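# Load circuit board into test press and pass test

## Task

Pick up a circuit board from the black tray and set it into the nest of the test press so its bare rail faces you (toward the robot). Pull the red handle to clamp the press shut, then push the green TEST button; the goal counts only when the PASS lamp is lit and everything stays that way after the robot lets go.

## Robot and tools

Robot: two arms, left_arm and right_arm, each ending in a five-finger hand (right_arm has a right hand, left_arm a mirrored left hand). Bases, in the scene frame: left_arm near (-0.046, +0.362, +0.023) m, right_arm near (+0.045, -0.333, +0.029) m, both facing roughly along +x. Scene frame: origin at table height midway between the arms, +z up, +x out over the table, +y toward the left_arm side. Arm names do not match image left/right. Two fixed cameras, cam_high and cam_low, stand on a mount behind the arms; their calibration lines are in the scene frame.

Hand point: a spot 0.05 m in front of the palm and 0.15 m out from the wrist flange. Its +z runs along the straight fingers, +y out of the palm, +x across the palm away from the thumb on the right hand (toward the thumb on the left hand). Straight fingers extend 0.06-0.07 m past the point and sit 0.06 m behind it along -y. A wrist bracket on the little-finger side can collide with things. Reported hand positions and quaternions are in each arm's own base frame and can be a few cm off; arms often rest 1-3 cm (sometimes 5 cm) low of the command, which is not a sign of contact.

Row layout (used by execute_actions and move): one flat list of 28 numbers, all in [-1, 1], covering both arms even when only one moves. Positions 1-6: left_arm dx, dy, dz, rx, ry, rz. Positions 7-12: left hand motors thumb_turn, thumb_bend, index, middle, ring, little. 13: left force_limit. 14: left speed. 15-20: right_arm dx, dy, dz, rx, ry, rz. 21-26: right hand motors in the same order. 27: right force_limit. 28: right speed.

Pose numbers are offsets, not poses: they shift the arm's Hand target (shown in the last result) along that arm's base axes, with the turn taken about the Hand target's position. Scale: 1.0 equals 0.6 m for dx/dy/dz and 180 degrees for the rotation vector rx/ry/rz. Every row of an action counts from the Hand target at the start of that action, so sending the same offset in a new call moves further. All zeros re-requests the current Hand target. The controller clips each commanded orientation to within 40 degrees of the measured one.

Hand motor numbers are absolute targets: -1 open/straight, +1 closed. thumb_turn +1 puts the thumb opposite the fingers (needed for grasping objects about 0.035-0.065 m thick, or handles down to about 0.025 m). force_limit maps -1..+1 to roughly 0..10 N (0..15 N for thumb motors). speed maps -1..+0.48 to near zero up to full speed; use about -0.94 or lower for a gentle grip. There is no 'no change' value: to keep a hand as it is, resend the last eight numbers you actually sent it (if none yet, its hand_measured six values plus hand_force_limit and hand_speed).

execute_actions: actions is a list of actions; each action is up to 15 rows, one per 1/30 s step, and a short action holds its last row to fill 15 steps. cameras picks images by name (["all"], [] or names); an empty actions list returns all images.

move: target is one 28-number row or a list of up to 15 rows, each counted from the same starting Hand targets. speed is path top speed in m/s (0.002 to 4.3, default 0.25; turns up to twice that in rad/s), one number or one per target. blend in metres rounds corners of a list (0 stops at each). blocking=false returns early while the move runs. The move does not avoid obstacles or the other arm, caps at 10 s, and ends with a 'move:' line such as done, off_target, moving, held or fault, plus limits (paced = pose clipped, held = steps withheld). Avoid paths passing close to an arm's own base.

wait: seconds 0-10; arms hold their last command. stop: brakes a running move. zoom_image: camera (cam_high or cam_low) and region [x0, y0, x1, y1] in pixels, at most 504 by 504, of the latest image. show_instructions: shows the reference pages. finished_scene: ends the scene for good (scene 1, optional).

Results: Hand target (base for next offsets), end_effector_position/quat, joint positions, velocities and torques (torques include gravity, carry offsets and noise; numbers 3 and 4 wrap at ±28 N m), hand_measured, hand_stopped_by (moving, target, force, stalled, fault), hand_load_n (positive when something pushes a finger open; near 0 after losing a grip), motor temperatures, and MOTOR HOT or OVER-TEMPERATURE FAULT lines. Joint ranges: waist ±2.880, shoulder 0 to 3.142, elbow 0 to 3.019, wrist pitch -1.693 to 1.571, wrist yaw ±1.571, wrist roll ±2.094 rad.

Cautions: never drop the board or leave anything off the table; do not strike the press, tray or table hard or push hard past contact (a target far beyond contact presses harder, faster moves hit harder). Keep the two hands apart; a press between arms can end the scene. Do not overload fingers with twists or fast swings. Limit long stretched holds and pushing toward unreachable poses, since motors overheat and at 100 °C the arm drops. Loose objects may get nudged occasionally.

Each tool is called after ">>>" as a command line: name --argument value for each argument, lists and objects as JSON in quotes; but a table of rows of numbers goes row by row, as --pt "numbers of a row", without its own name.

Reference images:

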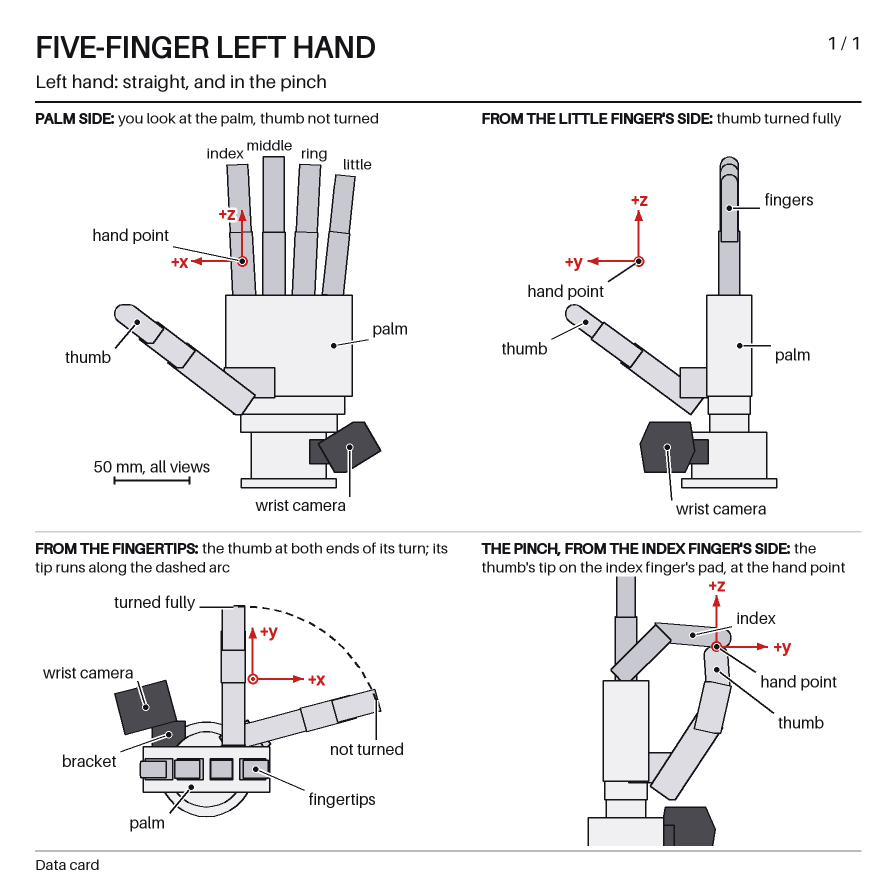

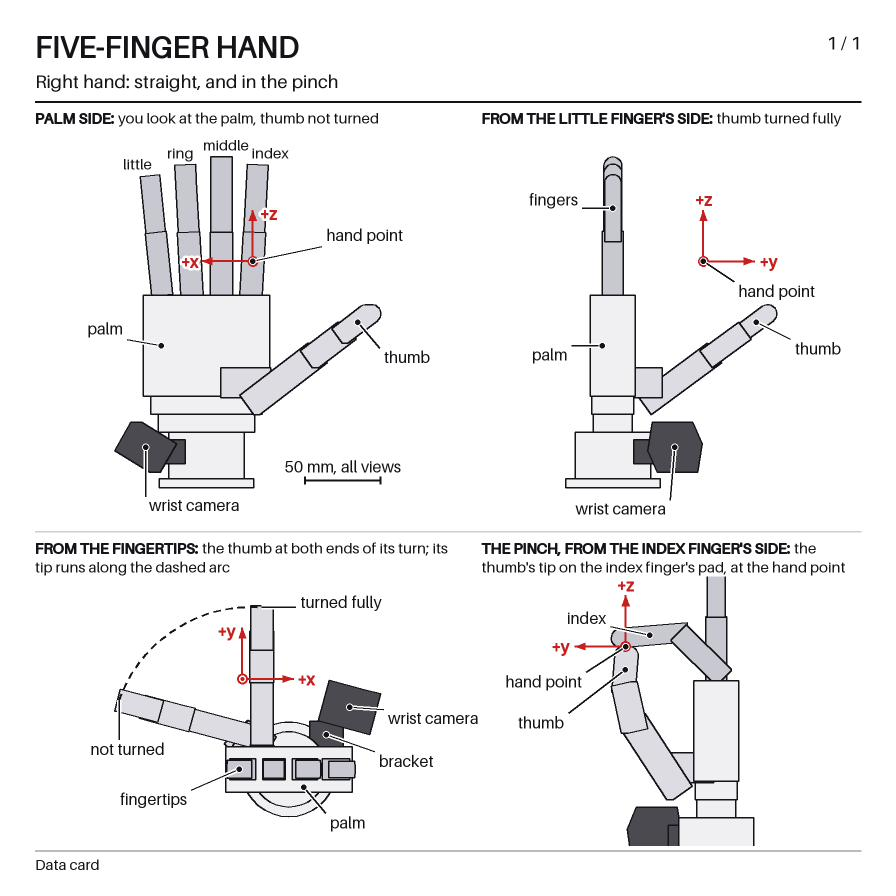

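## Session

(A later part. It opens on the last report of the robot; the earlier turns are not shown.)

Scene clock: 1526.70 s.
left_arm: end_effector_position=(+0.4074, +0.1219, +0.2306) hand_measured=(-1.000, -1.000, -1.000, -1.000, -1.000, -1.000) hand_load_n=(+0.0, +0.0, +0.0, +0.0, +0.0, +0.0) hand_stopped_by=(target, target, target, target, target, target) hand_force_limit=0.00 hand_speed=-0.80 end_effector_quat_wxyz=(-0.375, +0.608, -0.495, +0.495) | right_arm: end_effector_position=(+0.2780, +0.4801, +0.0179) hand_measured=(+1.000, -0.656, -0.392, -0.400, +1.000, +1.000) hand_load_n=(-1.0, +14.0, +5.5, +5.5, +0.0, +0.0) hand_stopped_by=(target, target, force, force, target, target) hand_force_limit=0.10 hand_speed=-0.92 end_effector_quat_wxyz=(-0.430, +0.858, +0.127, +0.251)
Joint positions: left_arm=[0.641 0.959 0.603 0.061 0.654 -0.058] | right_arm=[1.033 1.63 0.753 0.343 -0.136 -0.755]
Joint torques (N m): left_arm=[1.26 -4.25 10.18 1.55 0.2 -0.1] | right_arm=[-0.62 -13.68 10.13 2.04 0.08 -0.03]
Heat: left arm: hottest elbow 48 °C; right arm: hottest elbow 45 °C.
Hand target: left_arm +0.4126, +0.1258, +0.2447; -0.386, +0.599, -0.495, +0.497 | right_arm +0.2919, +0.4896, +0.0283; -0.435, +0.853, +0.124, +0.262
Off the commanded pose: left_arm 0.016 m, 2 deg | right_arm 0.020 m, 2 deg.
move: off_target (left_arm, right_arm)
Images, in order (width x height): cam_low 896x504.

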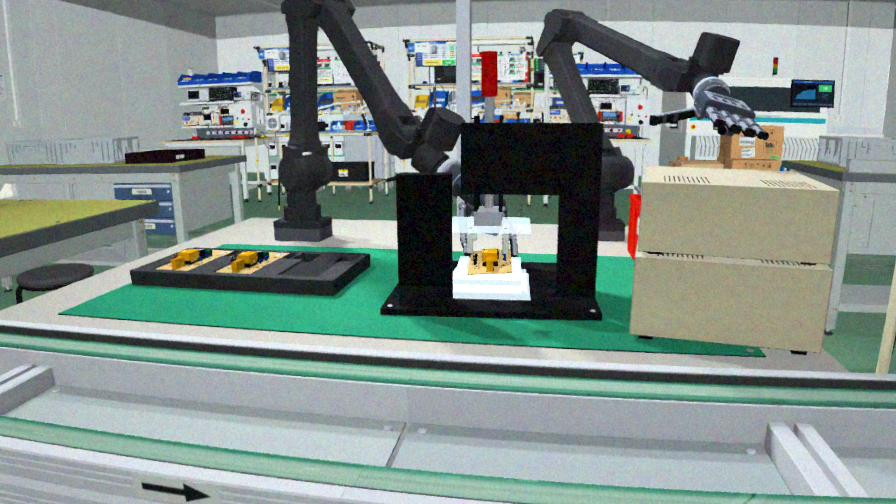

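>>> move --pt "0 0 0 0 0 0 -1 -1 -1 -1 -1 -1 0 -0.8 0 0 0 0 0 0 1 -0.78 0.1 0.1 1 1 0.1 -0.9" --speed 0.05 --cameras '["cam_low","cam_high"]'

>>> zoom_image --camera "cam_low" --region '[450, 220, 530, 300]'

>>> zoom_image --camera "cam_high" --region '[345, 290, 435, 400]'

Scene clock: 1546.97 s.
left_arm: end_effector_position=(+0.4074, +0.1219, +0.2306) hand_measured=(-1.000, -1.000, -1.000, -1.000, -1.000, -1.000) hand_load_n=(-0.5, +0.0, +0.0, -0.5, -0.5, +0.0) hand_stopped_by=(target, target, target, target, target, target) hand_force_limit=0.00 hand_speed=-0.80 end_effector_quat_wxyz=(-0.375, +0.608, -0.495, +0.495) | right_arm: end_effector_position=(+0.2785, +0.4798, +0.0178) hand_measured=(+1.000, -0.780, -0.392, -0.400, +1.000, +1.000) hand_load_n=(+0.0, +0.0, +0.0, +0.5, +0.0, +0.0) hand_stopped_by=(target, target, force, force, target, target) hand_force_limit=0.10 hand_speed=-0.90 end_effector_quat_wxyz=(-0.430, +0.858, +0.127, +0.251)
Joint positions: left_arm=[0.641 0.959 0.603 0.061 0.654 -0.058] | right_arm=[1.032 1.63 0.753 0.343 -0.135 -0.755]
Joint torques (N m): left_arm=[1.38 -4.31 10.18 1.57 0.21 -0.1] | right_arm=[-0.56 -13.57 10.14 2.09 0.05 -0.03]
Heat: left arm: hottest elbow 48 °C; right arm: hottest elbow 44 °C.
Hand target: left_arm +0.4126, +0.1258, +0.2447; -0.386, +0.599, -0.495, +0.497 | right_arm +0.2920, +0.4895, +0.0283; -0.435, +0.853, +0.124, +0.262
Off the commanded pose: left_arm 0.016 m, 2 deg | right_arm 0.020 m, 1 deg.
move: off_target (left_arm, right_arm)

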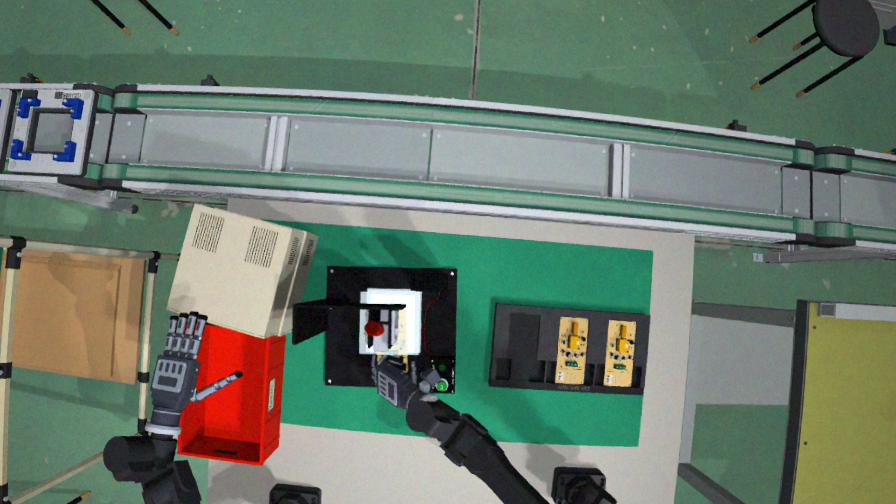

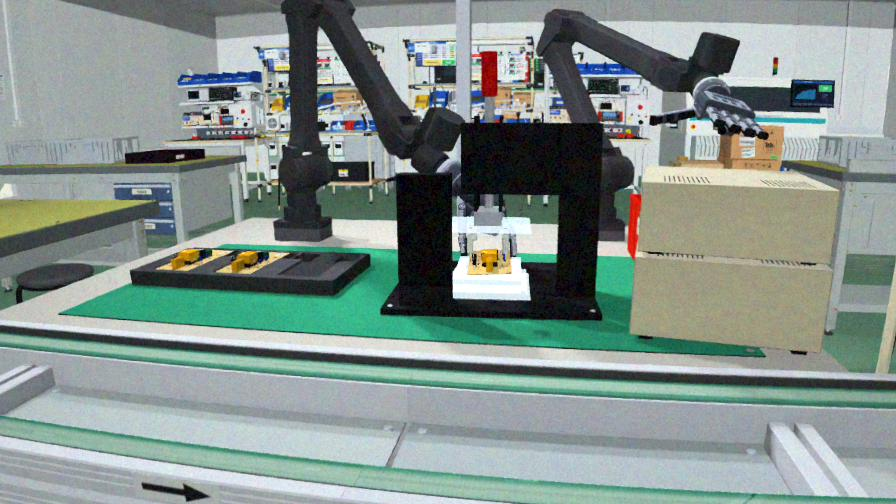

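Scaled by 6.300.

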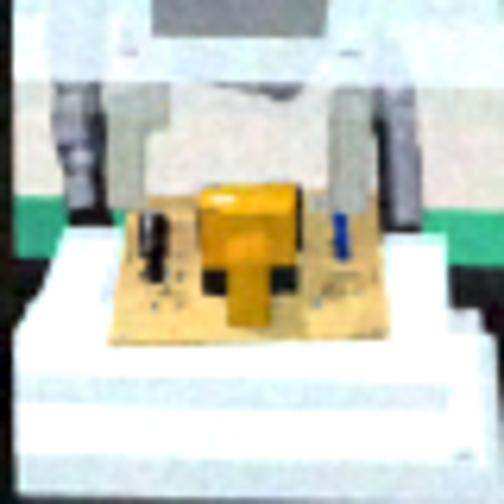

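Scaled by 4.582.

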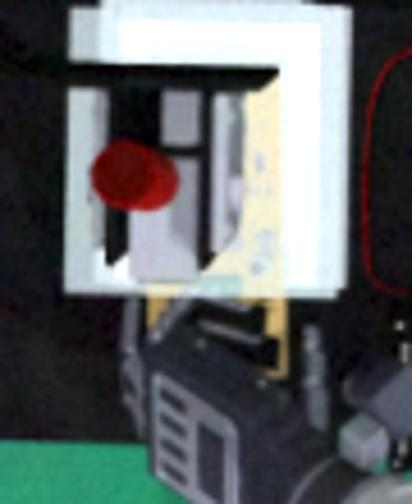

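>>> move --pt "0 0 0 0 0 0 -1 -1 -1 -1 -1 -1 0 -0.8 0 0 0 0 0 0 1 -0.6 0.1 0.1 1 1 0.1 -0.9" --speed 0.05 --cameras '[]'

Scene clock: 1565.80 s.
left_arm: end_effector_position=(+0.4074, +0.1219, +0.2306) hand_measured=(-1.000, -1.000, -1.000, -1.000, -1.000, -1.000) hand_load_n=(+0.0, +0.0, +0.0, +0.0, +0.0, +0.0) hand_stopped_by=(target, target, target, target, target, target) hand_force_limit=0.00 hand_speed=-0.80 end_effector_quat_wxyz=(-0.375, +0.608, -0.495, +0.495) | right_arm: end_effector_position=(+0.2788, +0.4796, +0.0178) hand_measured=(+1.000, -0.670, -0.392, -0.400, +1.000, +1.000) hand_load_n=(+1.5, +8.0, +1.5, +5.5, +0.0, +0.5) hand_stopped_by=(target, force, force, force, target, target) hand_force_limit=0.10 hand_speed=-0.90 end_effector_quat_wxyz=(-0.430, +0.858, +0.126, +0.251)
Joint positions: left_arm=[0.641 0.959 0.603 0.061 0.654 -0.058] | right_arm=[1.032 1.63 0.753 0.343 -0.134 -0.755]
Joint torques (N m): left_arm=[1.2 -4.19 10.17 1.59 0.21 -0.1] | right_arm=[-0.56 -13.51 10.14 2.07 0.04 -0.02]
Heat: left arm: hottest elbow 48 °C; right arm: hottest elbow 44 °C.
Hand target: left_arm +0.4126, +0.1258, +0.2447; -0.386, +0.599, -0.495, +0.497 | right_arm +0.2919, +0.4896, +0.0283; -0.435, +0.853, +0.124, +0.262
Off the commanded pose: left_arm 0.016 m, 2 deg | right_arm 0.020 m, 1 deg.
move: off_target (left_arm, right_arm)
No camera images: "cameras" was empty.

>>> move --pt "0 0 0 0 0 0 -1 -1 -1 -1 -1 -1 0 -0.8 0 0 0.006 0 0 -0.014 1 -0.6 0.1 0.1 1 1 0.1 -0.9" --speed 0.05 --cameras '["cam_low","cam_high"]'

>>> zoom_image --camera "cam_low" --region '[450, 220, 530, 300]'

>>> zoom_image --camera "cam_high" --region '[345, 290, 435, 400]'

Scene clock: 1576.23 s.
left_arm: end_effector_position=(+0.4074, +0.1219, +0.2306) hand_measured=(-1.000, -1.000, -1.000, -1.000, -1.000, -1.000) hand_load_n=(-0.5, +0.0, +0.0, +0.0, +0.0, +0.0) hand_stopped_by=(target, target, target, target, target, target) hand_force_limit=0.00 hand_speed=-0.80 end_effector_quat_wxyz=(-0.375, +0.608, -0.495, +0.495) | right_arm: end_effector_position=(+0.2793, +0.4791, +0.0176) hand_measured=(+1.000, -0.670, -0.392, -0.400, +1.000, +1.000) hand_load_n=(+0.0, +7.5, +2.0, +7.0, +0.0, +0.0) hand_stopped_by=(target, force, force, force, target, target) hand_force_limit=0.10 hand_speed=-0.90 end_effector_quat_wxyz=(-0.423, +0.860, +0.114, +0.259)
Joint positions: left_arm=[0.641 0.959 0.603 0.061 0.654 -0.058] | right_arm=[1.042 1.63 0.753 0.343 -0.096 -0.738]
Joint torques (N m): left_arm=[1.2 -4.31 10.22 1.52 0.21 -0.1] | right_arm=[-0.15 -14.33 10.28 1.76 0.54 0.07]
Heat: left arm: hottest elbow 48 °C; right arm: hottest elbow 44 °C.
Hand target: left_arm +0.4126, +0.1258, +0.2447; -0.386, +0.599, -0.495, +0.497 | right_arm +0.2920, +0.4895, +0.0319; -0.429, +0.855, +0.106, +0.271
Off the commanded pose: left_arm 0.016 m, 2 deg | right_arm 0.022 m, 2 deg.
move: off_target (left_arm, right_arm)

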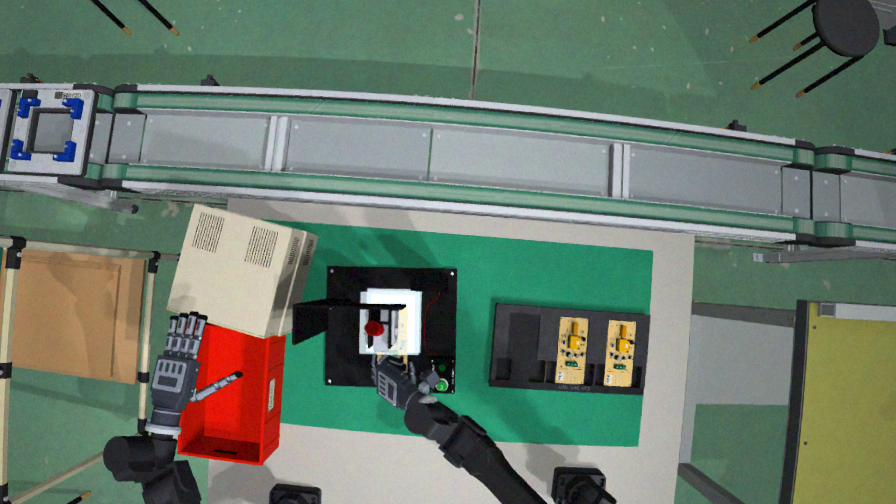

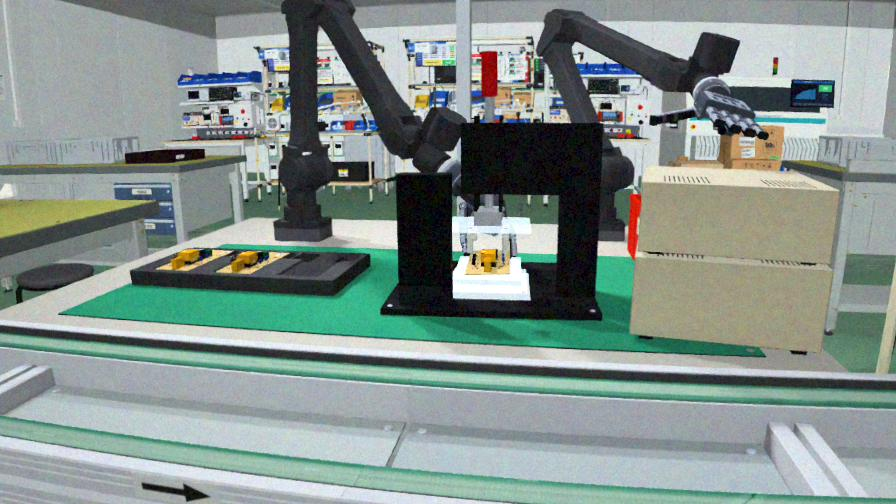

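Scaled by 6.300.

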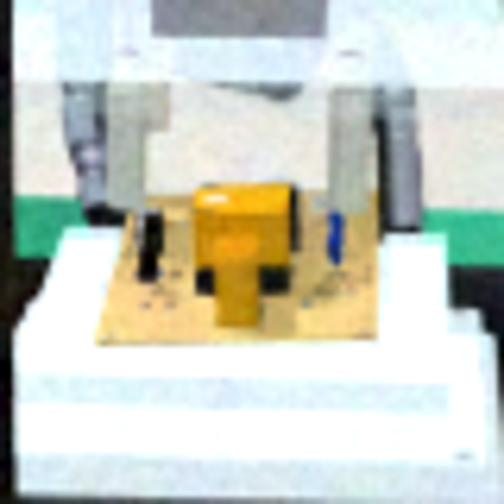

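Scaled by 4.582.

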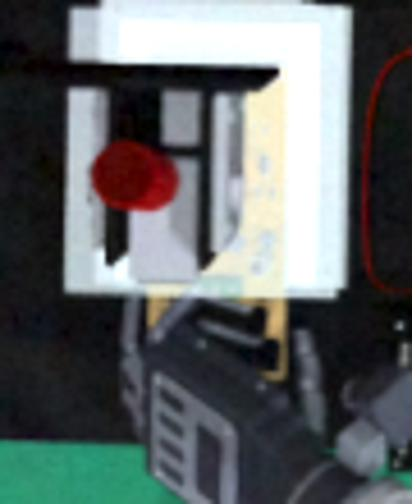

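>>> move --pt "0 0 0 0 0 0 -1 -1 -1 -1 -1 -1 0 -0.8 0 0 0 0 0 0 1 -0.72 -0.45 -0.45 1 1 0.1 -0.9" --speed 0.05 --cameras '["cam_low","cam_high"]'

>>> zoom_image --camera "cam_low" --region '[450, 220, 530, 300]'

>>> zoom_image --camera "cam_high" --region '[345, 290, 435, 400]'

Scene clock: 1587.37 s.
left_arm: end_effector_position=(+0.4074, +0.1219, +0.2306) hand_measured=(-1.000, -1.000, -1.000, -1.000, -1.000, -1.000) hand_load_n=(+0.0, +0.0, +0.0, +0.0, +0.0, +0.0) hand_stopped_by=(target, target, target, target, target, target) hand_force_limit=0.00 hand_speed=-0.80 end_effector_quat_wxyz=(-0.375, +0.608, -0.495, +0.495) | right_arm: end_effector_position=(+0.2796, +0.4784, +0.0171) hand_measured=(+1.000, -0.720, -0.450, -0.450, +1.000, +1.000) hand_load_n=(+0.0, +0.0, +0.0, -0.5, +0.0, +0.0) hand_stopped_by=(target, target, target, target, target, target) hand_force_limit=0.10 hand_speed=-0.90 end_effector_quat_wxyz=(-0.422, +0.861, +0.113, +0.260)
Joint positions: left_arm=[0.641 0.959 0.603 0.061 0.654 -0.058] | right_arm=[1.042 1.63 0.753 0.34 -0.092 -0.736]
Joint torques (N m): left_arm=[1.38 -4.13 10.19 1.58 0.21 -0.11] | right_arm=[-0.15 -14.33 10.26 1.84 0.39 0.06]
Heat: left arm: hottest elbow 48 °C; right arm: hottest elbow 44 °C.
Hand target: left_arm +0.4126, +0.1258, +0.2447; -0.386, +0.599, -0.495, +0.497 | right_arm +0.2920, +0.4895, +0.0319; -0.429, +0.855, +0.106, +0.271
Off the commanded pose: left_arm 0.016 m, 2 deg | right_arm 0.022 m, 2 deg.
move: off_target (left_arm, right_arm)

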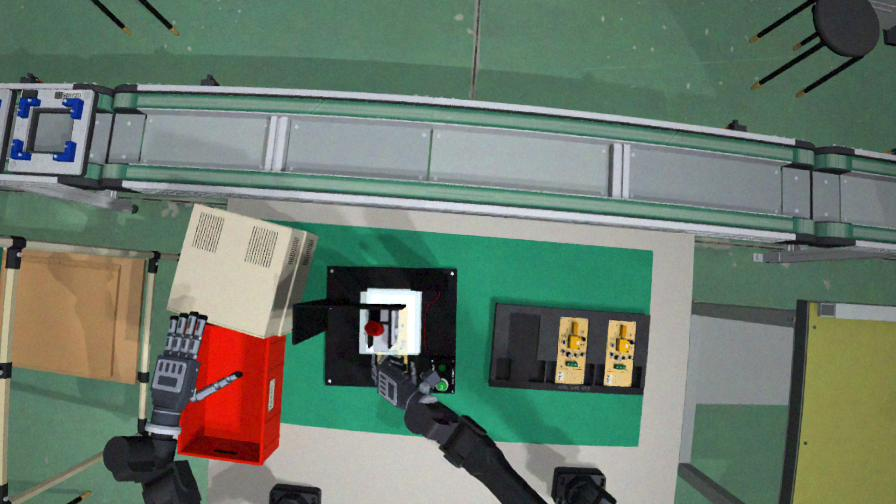

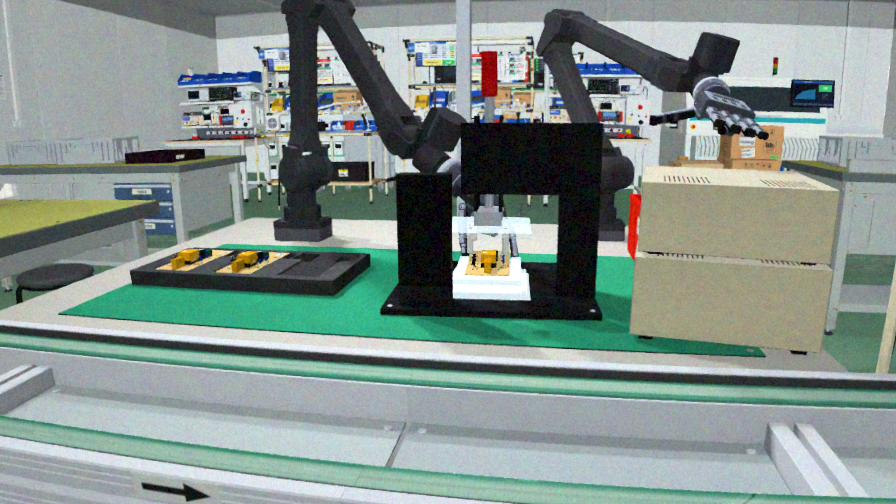

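Scaled by 6.300.

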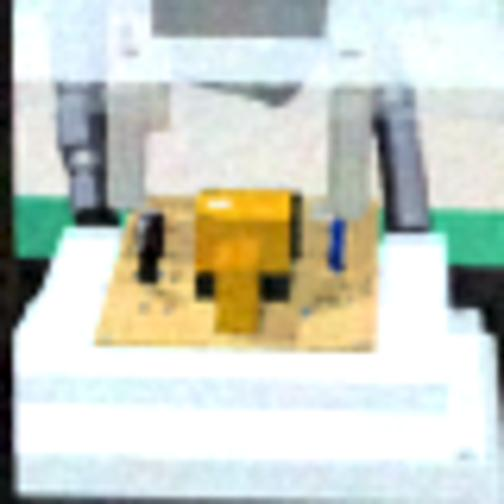

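Scaled by 4.582.

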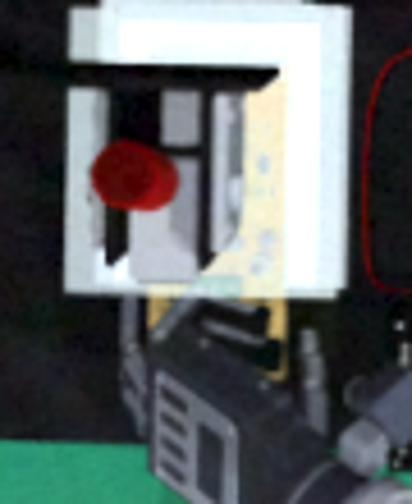

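>>> move --pt "0 0 0 0 0 0 -1 -1 -1 -1 -1 -1 0 -0.8 0 0 0 0 0 0 1 -1 -0.7 -0.7 1 1 0.1 -0.7" --speed 0.05 --cameras '["cam_low","cam_high"]'

>>> zoom_image --camera "cam_low" --region '[450, 200, 550, 300]'

>>> zoom_image --camera "cam_high" --region '[345, 290, 455, 420]'

Scene clock: 1632.87 s.
left_arm: end_effector_position=(+0.4074, +0.1219, +0.2306) hand_measured=(-1.000, -1.000, -1.000, -1.000, -1.000, -1.000) hand_load_n=(-0.5, +0.0, +0.0, +0.5, +0.0, +0.0) hand_stopped_by=(target, target, target, target, target, target) hand_force_limit=0.00 hand_speed=-0.80 end_effector_quat_wxyz=(-0.375, +0.608, -0.495, +0.495) | right_arm: end_effector_position=(+0.2810, +0.4776, +0.0171) hand_measured=(+1.000, -1.000, -0.700, -0.700, +1.000, +1.000) hand_load_n=(+0.0, +0.0, +0.0, +0.0, +0.0, +0.0) hand_stopped_by=(target, target, target, target, target, target) hand_force_limit=0.10 hand_speed=-0.70 end_effector_quat_wxyz=(-0.420, +0.862, +0.110, +0.263)
Joint positions: left_arm=[0.641 0.959 0.603 0.061 0.654 -0.058] | right_arm=[1.042 1.63 0.753 0.34 -0.084 -0.736]
Joint torques (N m): left_arm=[1.26 -4.31 10.22 1.57 0.22 -0.11] | right_arm=[-0.15 -14.39 10.28 1.85 0.05 0.06]
Heat: left arm: hottest elbow 48 °C; right arm: hottest elbow 44 °C.
Hand target: left_arm +0.4126, +0.1258, +0.2447; -0.386, +0.599, -0.495, +0.497 | right_arm +0.2920, +0.4895, +0.0319; -0.429, +0.855, +0.106, +0.271
Off the commanded pose: left_arm 0.016 m, 2 deg | right_arm 0.022 m, 2 deg.
move: off_target (left_arm, right_arm)

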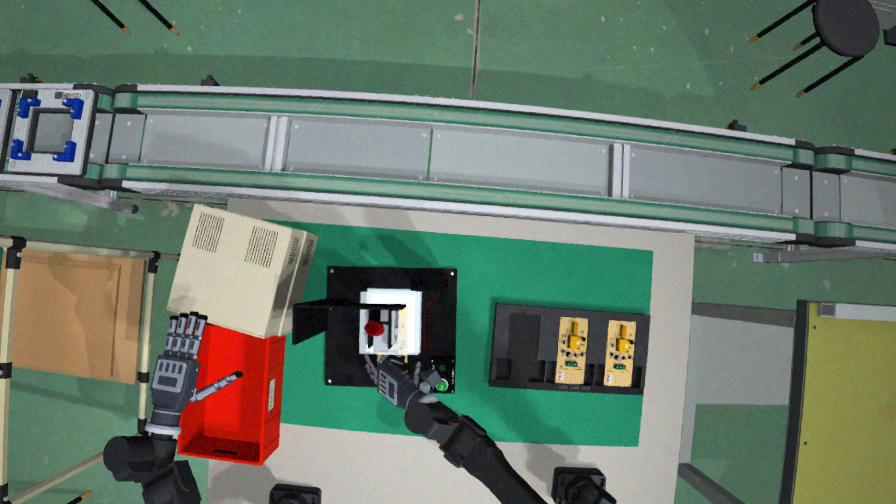

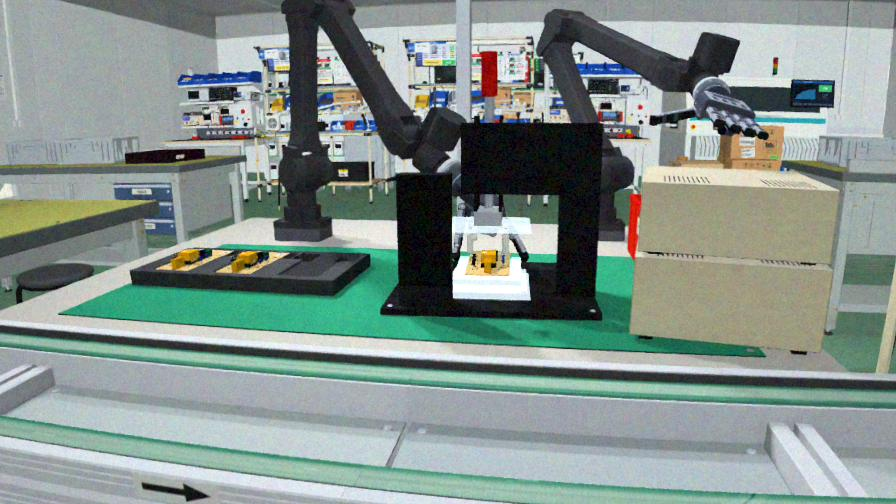

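Scaled by 5.040.

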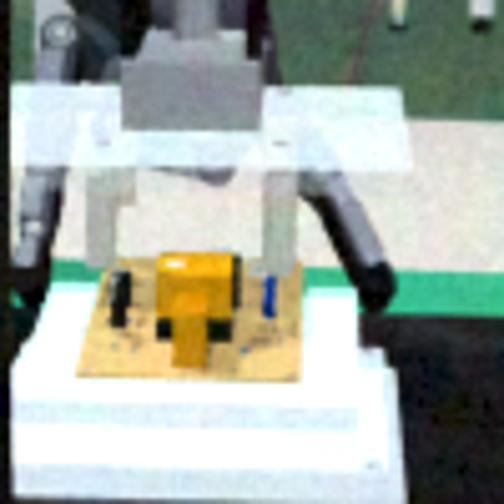

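Scaled by 3.877.

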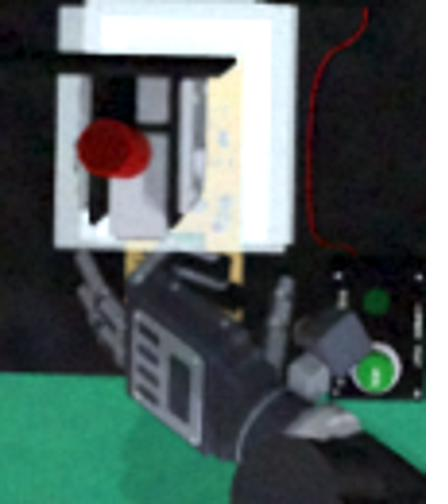

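>>> move --pt "0 0 0 0 0 0 -1 -1 -1 -1 -1 -1 0 -0.8 -0.15 -0.012 0.01 0 0 0 1 -1 -0.7 -0.7 1 1 0.1 -0.7" --pt "0 0 0 0 0 0 -1 -1 -1 -1 -1 -1 0 -0.8 -0.18 -0.05 0.25 0 0 0 1 -1 -0.7 -0.7 1 1 0.1 -0.7" --speed '[0.12, 0.2]' --cameras '["cam_low","cam_high"]'

>>> zoom_image --camera "cam_low" --region '[445, 190, 545, 310]'

>>> zoom_image --camera "cam_high" --region '[345, 280, 445, 400]'

Scene clock: 1643.23 s.
left_arm: end_effector_position=(+0.4074, +0.1219, +0.2306) hand_measured=(-1.000, -1.000, -1.000, -1.000, -1.000, -1.000) hand_load_n=(-0.5, +0.0, +0.0, +0.0, -0.5, +0.0) hand_stopped_by=(target, target, target, target, target, target) hand_force_limit=0.00 hand_speed=-0.80 end_effector_quat_wxyz=(-0.375, +0.608, -0.495, +0.495) | right_arm: end_effector_position=(+0.1841, +0.4450, +0.1603) hand_measured=(+1.000, -1.000, -0.700, -0.700, +1.000, +1.000) hand_load_n=(+0.0, +0.0, +0.0, +0.0, +0.0, +0.0) hand_stopped_by=(target, target, target, target, target, target) hand_force_limit=0.10 hand_speed=-0.70 end_effector_quat_wxyz=(-0.415, +0.862, +0.110, +0.270)
Joint positions: left_arm=[0.641 0.959 0.603 0.061 0.654 -0.058] | right_arm=[1.245 1.167 0.76 -0.131 0.107 -0.639]
Joint torques (N m): left_arm=[1.38 -4.37 10.14 1.59 0.22 -0.1] | right_arm=[1.08 -8.88 13.64 1.57 0.13 0.13]
Heat: left arm: hottest elbow 48 °C; right arm: hottest elbow 44 °C.
Hand target: left_arm +0.4126, +0.1258, +0.2447; -0.386, +0.599, -0.495, +0.497 | right_arm +0.1840, +0.4596, +0.1819; -0.429, +0.855, +0.106, +0.271
Off the commanded pose: left_arm 0.016 m, 2 deg | right_arm 0.026 m, 2 deg.
move: off_target (left_arm, right_arm)

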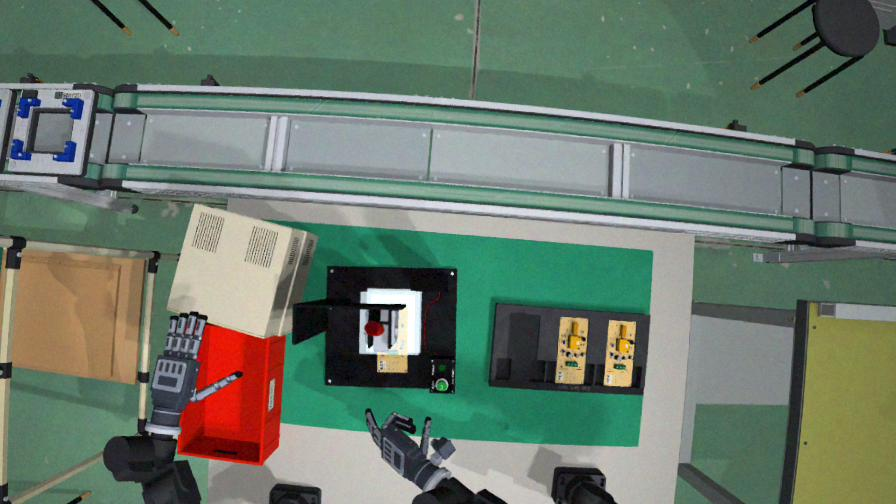

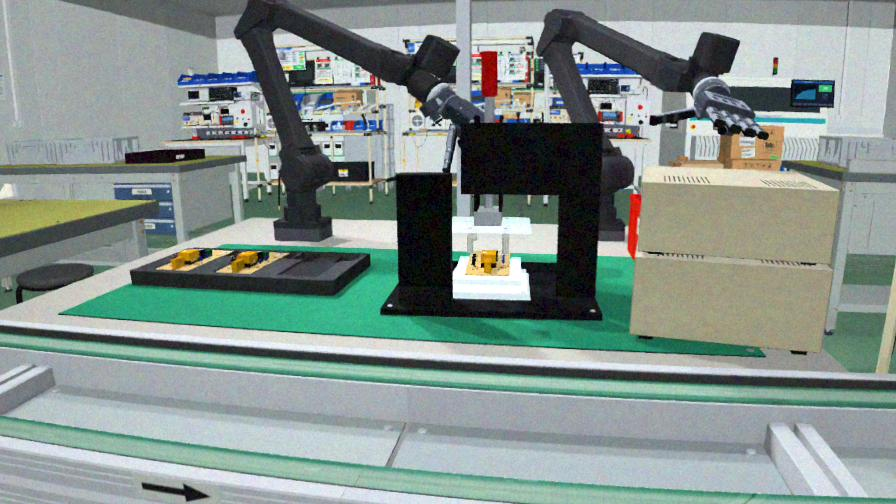

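Scaled by 4.200.

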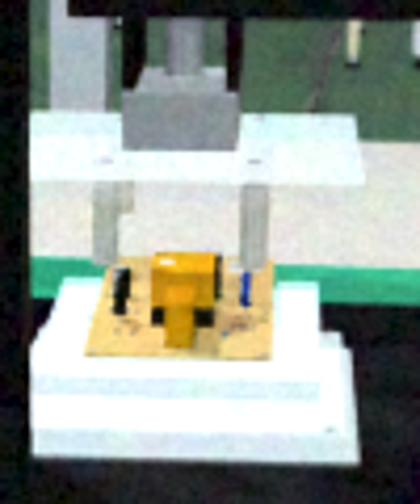

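Scaled by 4.200.

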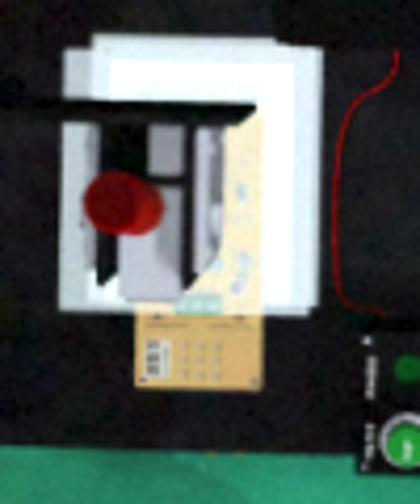

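>>> zoom_image --camera "cam_low" --region '[450, 250, 540, 305]'

>>> zoom_image --camera "cam_high" --region '[355, 335, 425, 385]'

Scaled by 5.600.

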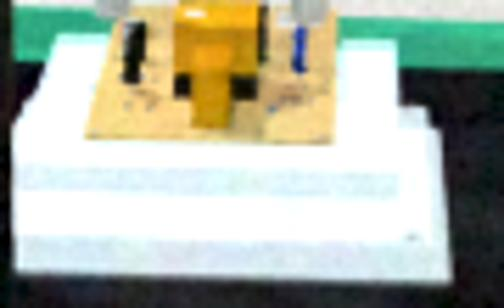

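Scaled by 7.200.

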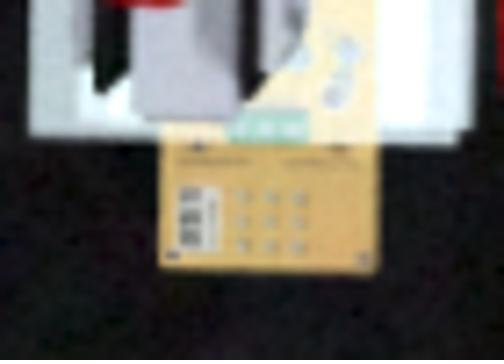

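>>> zoom_image --camera "cam_low" --region '[455, 40, 525, 130]'

>>> zoom_image --camera "cam_high" --region '[350, 295, 415, 360]'

Scaled by 5.600.

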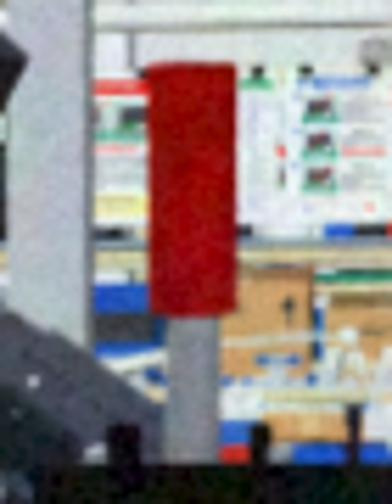

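Scaled by 7.754.

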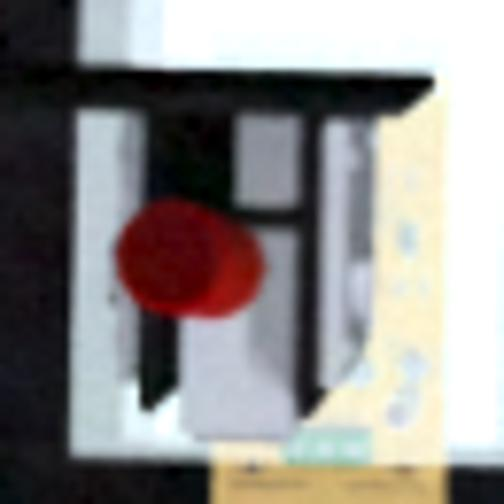

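>>> move --pt "0 0 0 0 0 0 -1 -1 -1 -1 -1 -1 0 -0.8 0.06 -0.166 0.397 0.2023 0.6972 -0.1072 1 -1 -1 -1 -1 -1 0.1 0" --pt "0 0 0 0 0 0 -1 -1 -1 -1 -1 -1 0 -0.8 0.313 -0.166 0.33 0.2023 0.6972 -0.1072 1 -1 -1 -1 -1 -1 0.1 0" --speed '[0.35, 0.2]' --cameras '["cam_low","cam_high"]'

>>> zoom_image --camera "cam_low" --region '[380, 20, 560, 200]'

>>> zoom_image --camera "cam_high" --region '[340, 270, 500, 430]'

Scene clock: 1879.53 s.
left_arm: end_effector_position=(+0.4074, +0.1219, +0.2306) hand_measured=(-1.000, -1.000, -1.000, -1.000, -1.000, -1.000) hand_load_n=(-0.5, +0.0, +0.0, +0.0, +0.0, +0.0) hand_stopped_by=(target, target, target, target, target, target) hand_force_limit=0.00 hand_speed=-0.80 end_effector_quat_wxyz=(-0.375, +0.608, -0.495, +0.495) | right_arm: end_effector_position=(+0.3616, +0.3574, +0.3628) hand_measured=(+1.000, -1.000, -1.000, -1.000, -1.000, -1.000) hand_load_n=(-0.5, +0.0, +0.0, +0.0, +0.0, +0.0) hand_stopped_by=(target, target, target, target, target, target) hand_force_limit=0.10 hand_speed=0.00 end_effector_quat_wxyz=(+0.428, -0.482, +0.527, +0.554)
Joint positions: left_arm=[0.641 0.959 0.603 0.061 0.654 -0.058] | right_arm=[0.371 1.475 0.977 0.426 -1.281 1.674]
Joint torques (N m): left_arm=[1.32 -4.25 10.21 1.55 0.2 -0.1] | right_arm=[0.03 -12.63 13.01 2.59 -0.2 0.18]
Heat: left arm: hottest elbow 49 °C; right arm: hottest elbow 50 °C.
Hand target: left_arm +0.4126, +0.1258, +0.2447; -0.386, +0.599, -0.495, +0.497 | right_arm +0.3717, +0.3600, +0.3800; +0.445, -0.489, +0.512, +0.548
Off the commanded pose: left_arm 0.016 m, 2 deg | right_arm 0.020 m, 3 deg.
move: off_target (left_arm, right_arm)

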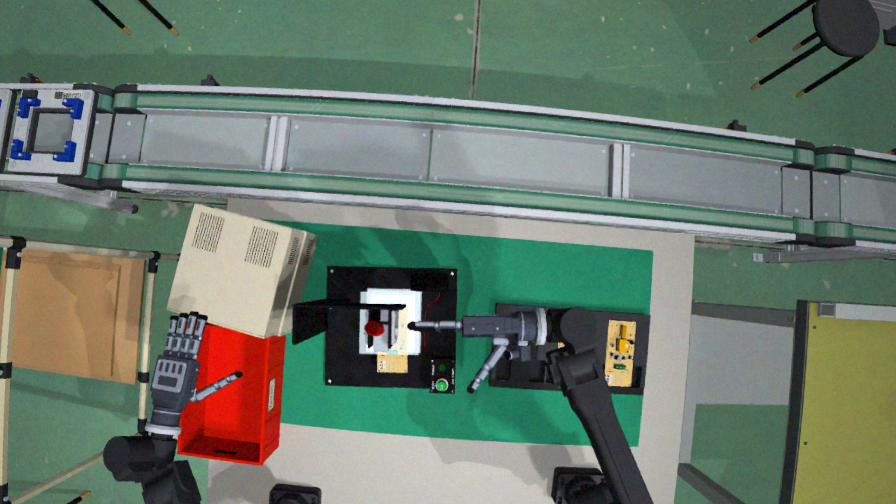

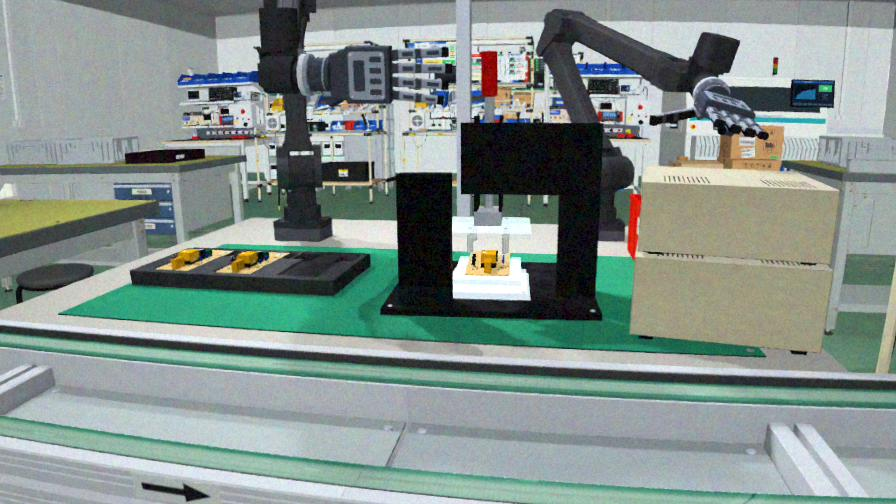

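Scaled by 2.800.

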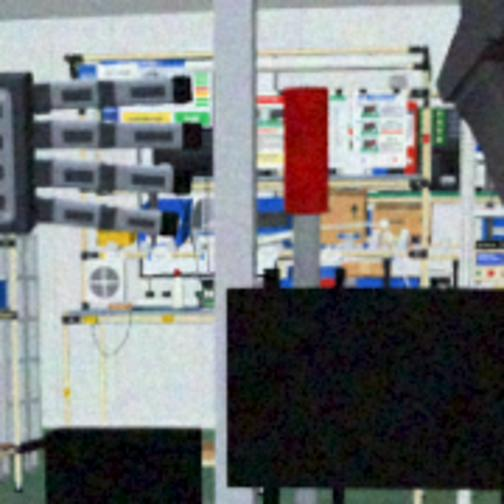

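Scaled by 3.150.

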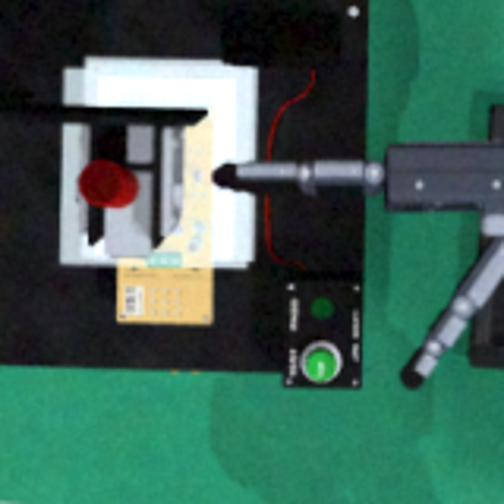

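>>> move --pt "0 0 0 0 0 0 -1 -1 -1 -1 -1 -1 0 -0.8 0.035 0 -0.01 0 0 0 1 -1 -1 -1 -1 -1 0.1 0" --pt "0 0 0 0 0 0 -1 -1 -1 -1 -1 -1 0 -0.8 0.035 0.1 -0.01 0 0 0 1 -1 -1 -1 -1 -1 0.1 0" --speed '[0.1, 0.1]' --cameras '["cam_low","cam_high"]'

>>> zoom_image --camera "cam_low" --region '[400, 20, 540, 160]'

>>> zoom_image --camera "cam_high" --region '[340, 280, 480, 400]'

Scene clock: 1911.93 s.
left_arm: end_effector_position=(+0.4074, +0.1219, +0.2306) hand_measured=(-1.000, -1.000, -1.000, -1.000, -1.000, -1.000) hand_load_n=(-0.5, +0.0, +0.0, +0.0, +0.0, +0.0) hand_stopped_by=(target, target, target, target, target, target) hand_force_limit=0.00 hand_speed=-0.80 end_effector_quat_wxyz=(-0.375, +0.608, -0.495, +0.495) | right_arm: end_effector_position=(+0.3834, +0.4128, +0.3593) hand_measured=(+1.000, -1.000, -1.000, -1.000, -1.000, -1.000) hand_load_n=(-0.5, +0.0, +0.0, +0.0, +0.0, +0.0) hand_stopped_by=(target, target, target, target, target, target) hand_force_limit=0.10 hand_speed=0.00 end_effector_quat_wxyz=(-0.432, +0.484, -0.525, -0.550)
Joint positions: left_arm=[0.641 0.959 0.603 0.061 0.654 -0.058] | right_arm=[0.458 1.583 1.09 0.438 -1.192 1.679]
Joint torques (N m): left_arm=[1.44 -4.42 10.21 1.58 0.21 -0.1] | right_arm=[0.73 -14.1 13.16 2.48 -0.01 0.18]
Heat: left arm: hottest elbow 49 °C; right arm: hottest elbow 49 °C.
Hand target: left_arm +0.4126, +0.1258, +0.2447; -0.386, +0.599, -0.495, +0.497 | right_arm +0.3928, +0.4199, +0.3739; -0.445, +0.489, -0.512, -0.548
Off the commanded pose: left_arm 0.016 m, 2 deg | right_arm 0.019 m, 2 deg.
move: off_target (left_arm, right_arm)

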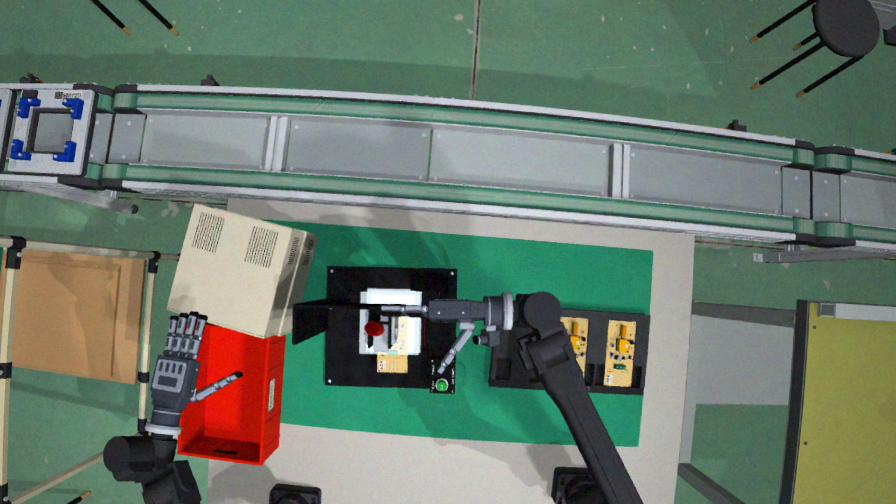

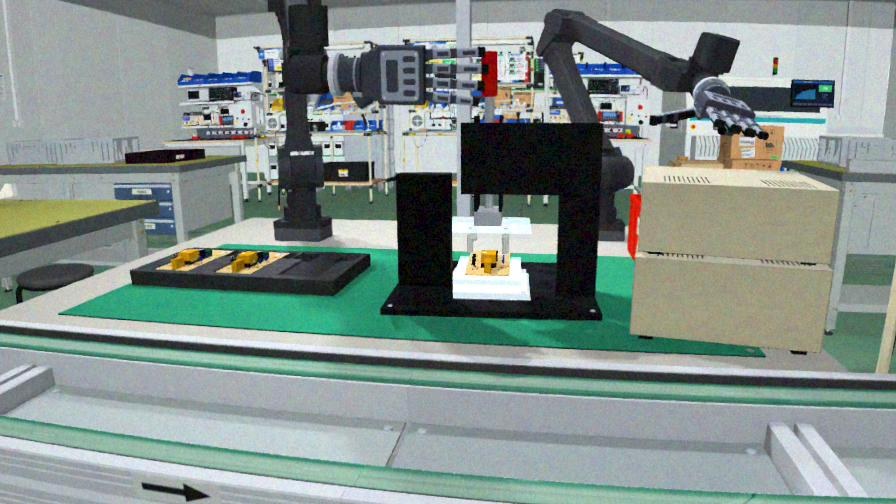

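Scaled by 3.600.

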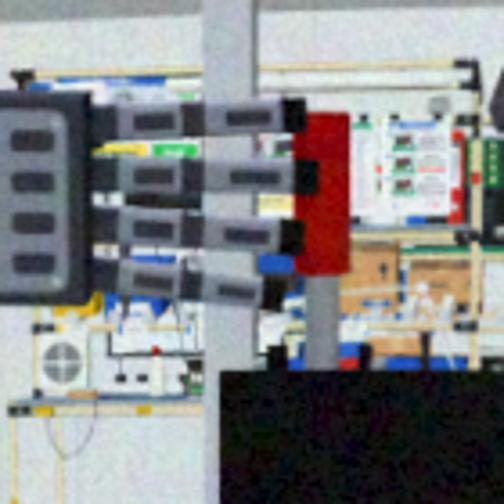

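Scaled by 3.600.

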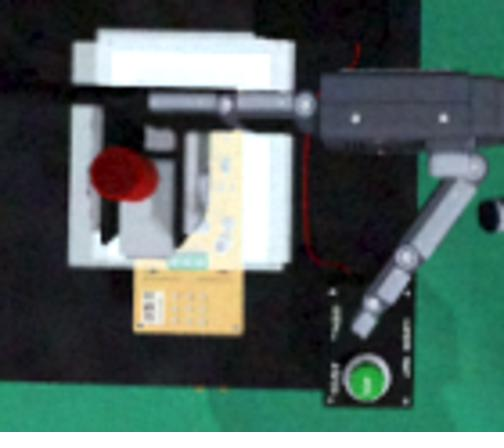

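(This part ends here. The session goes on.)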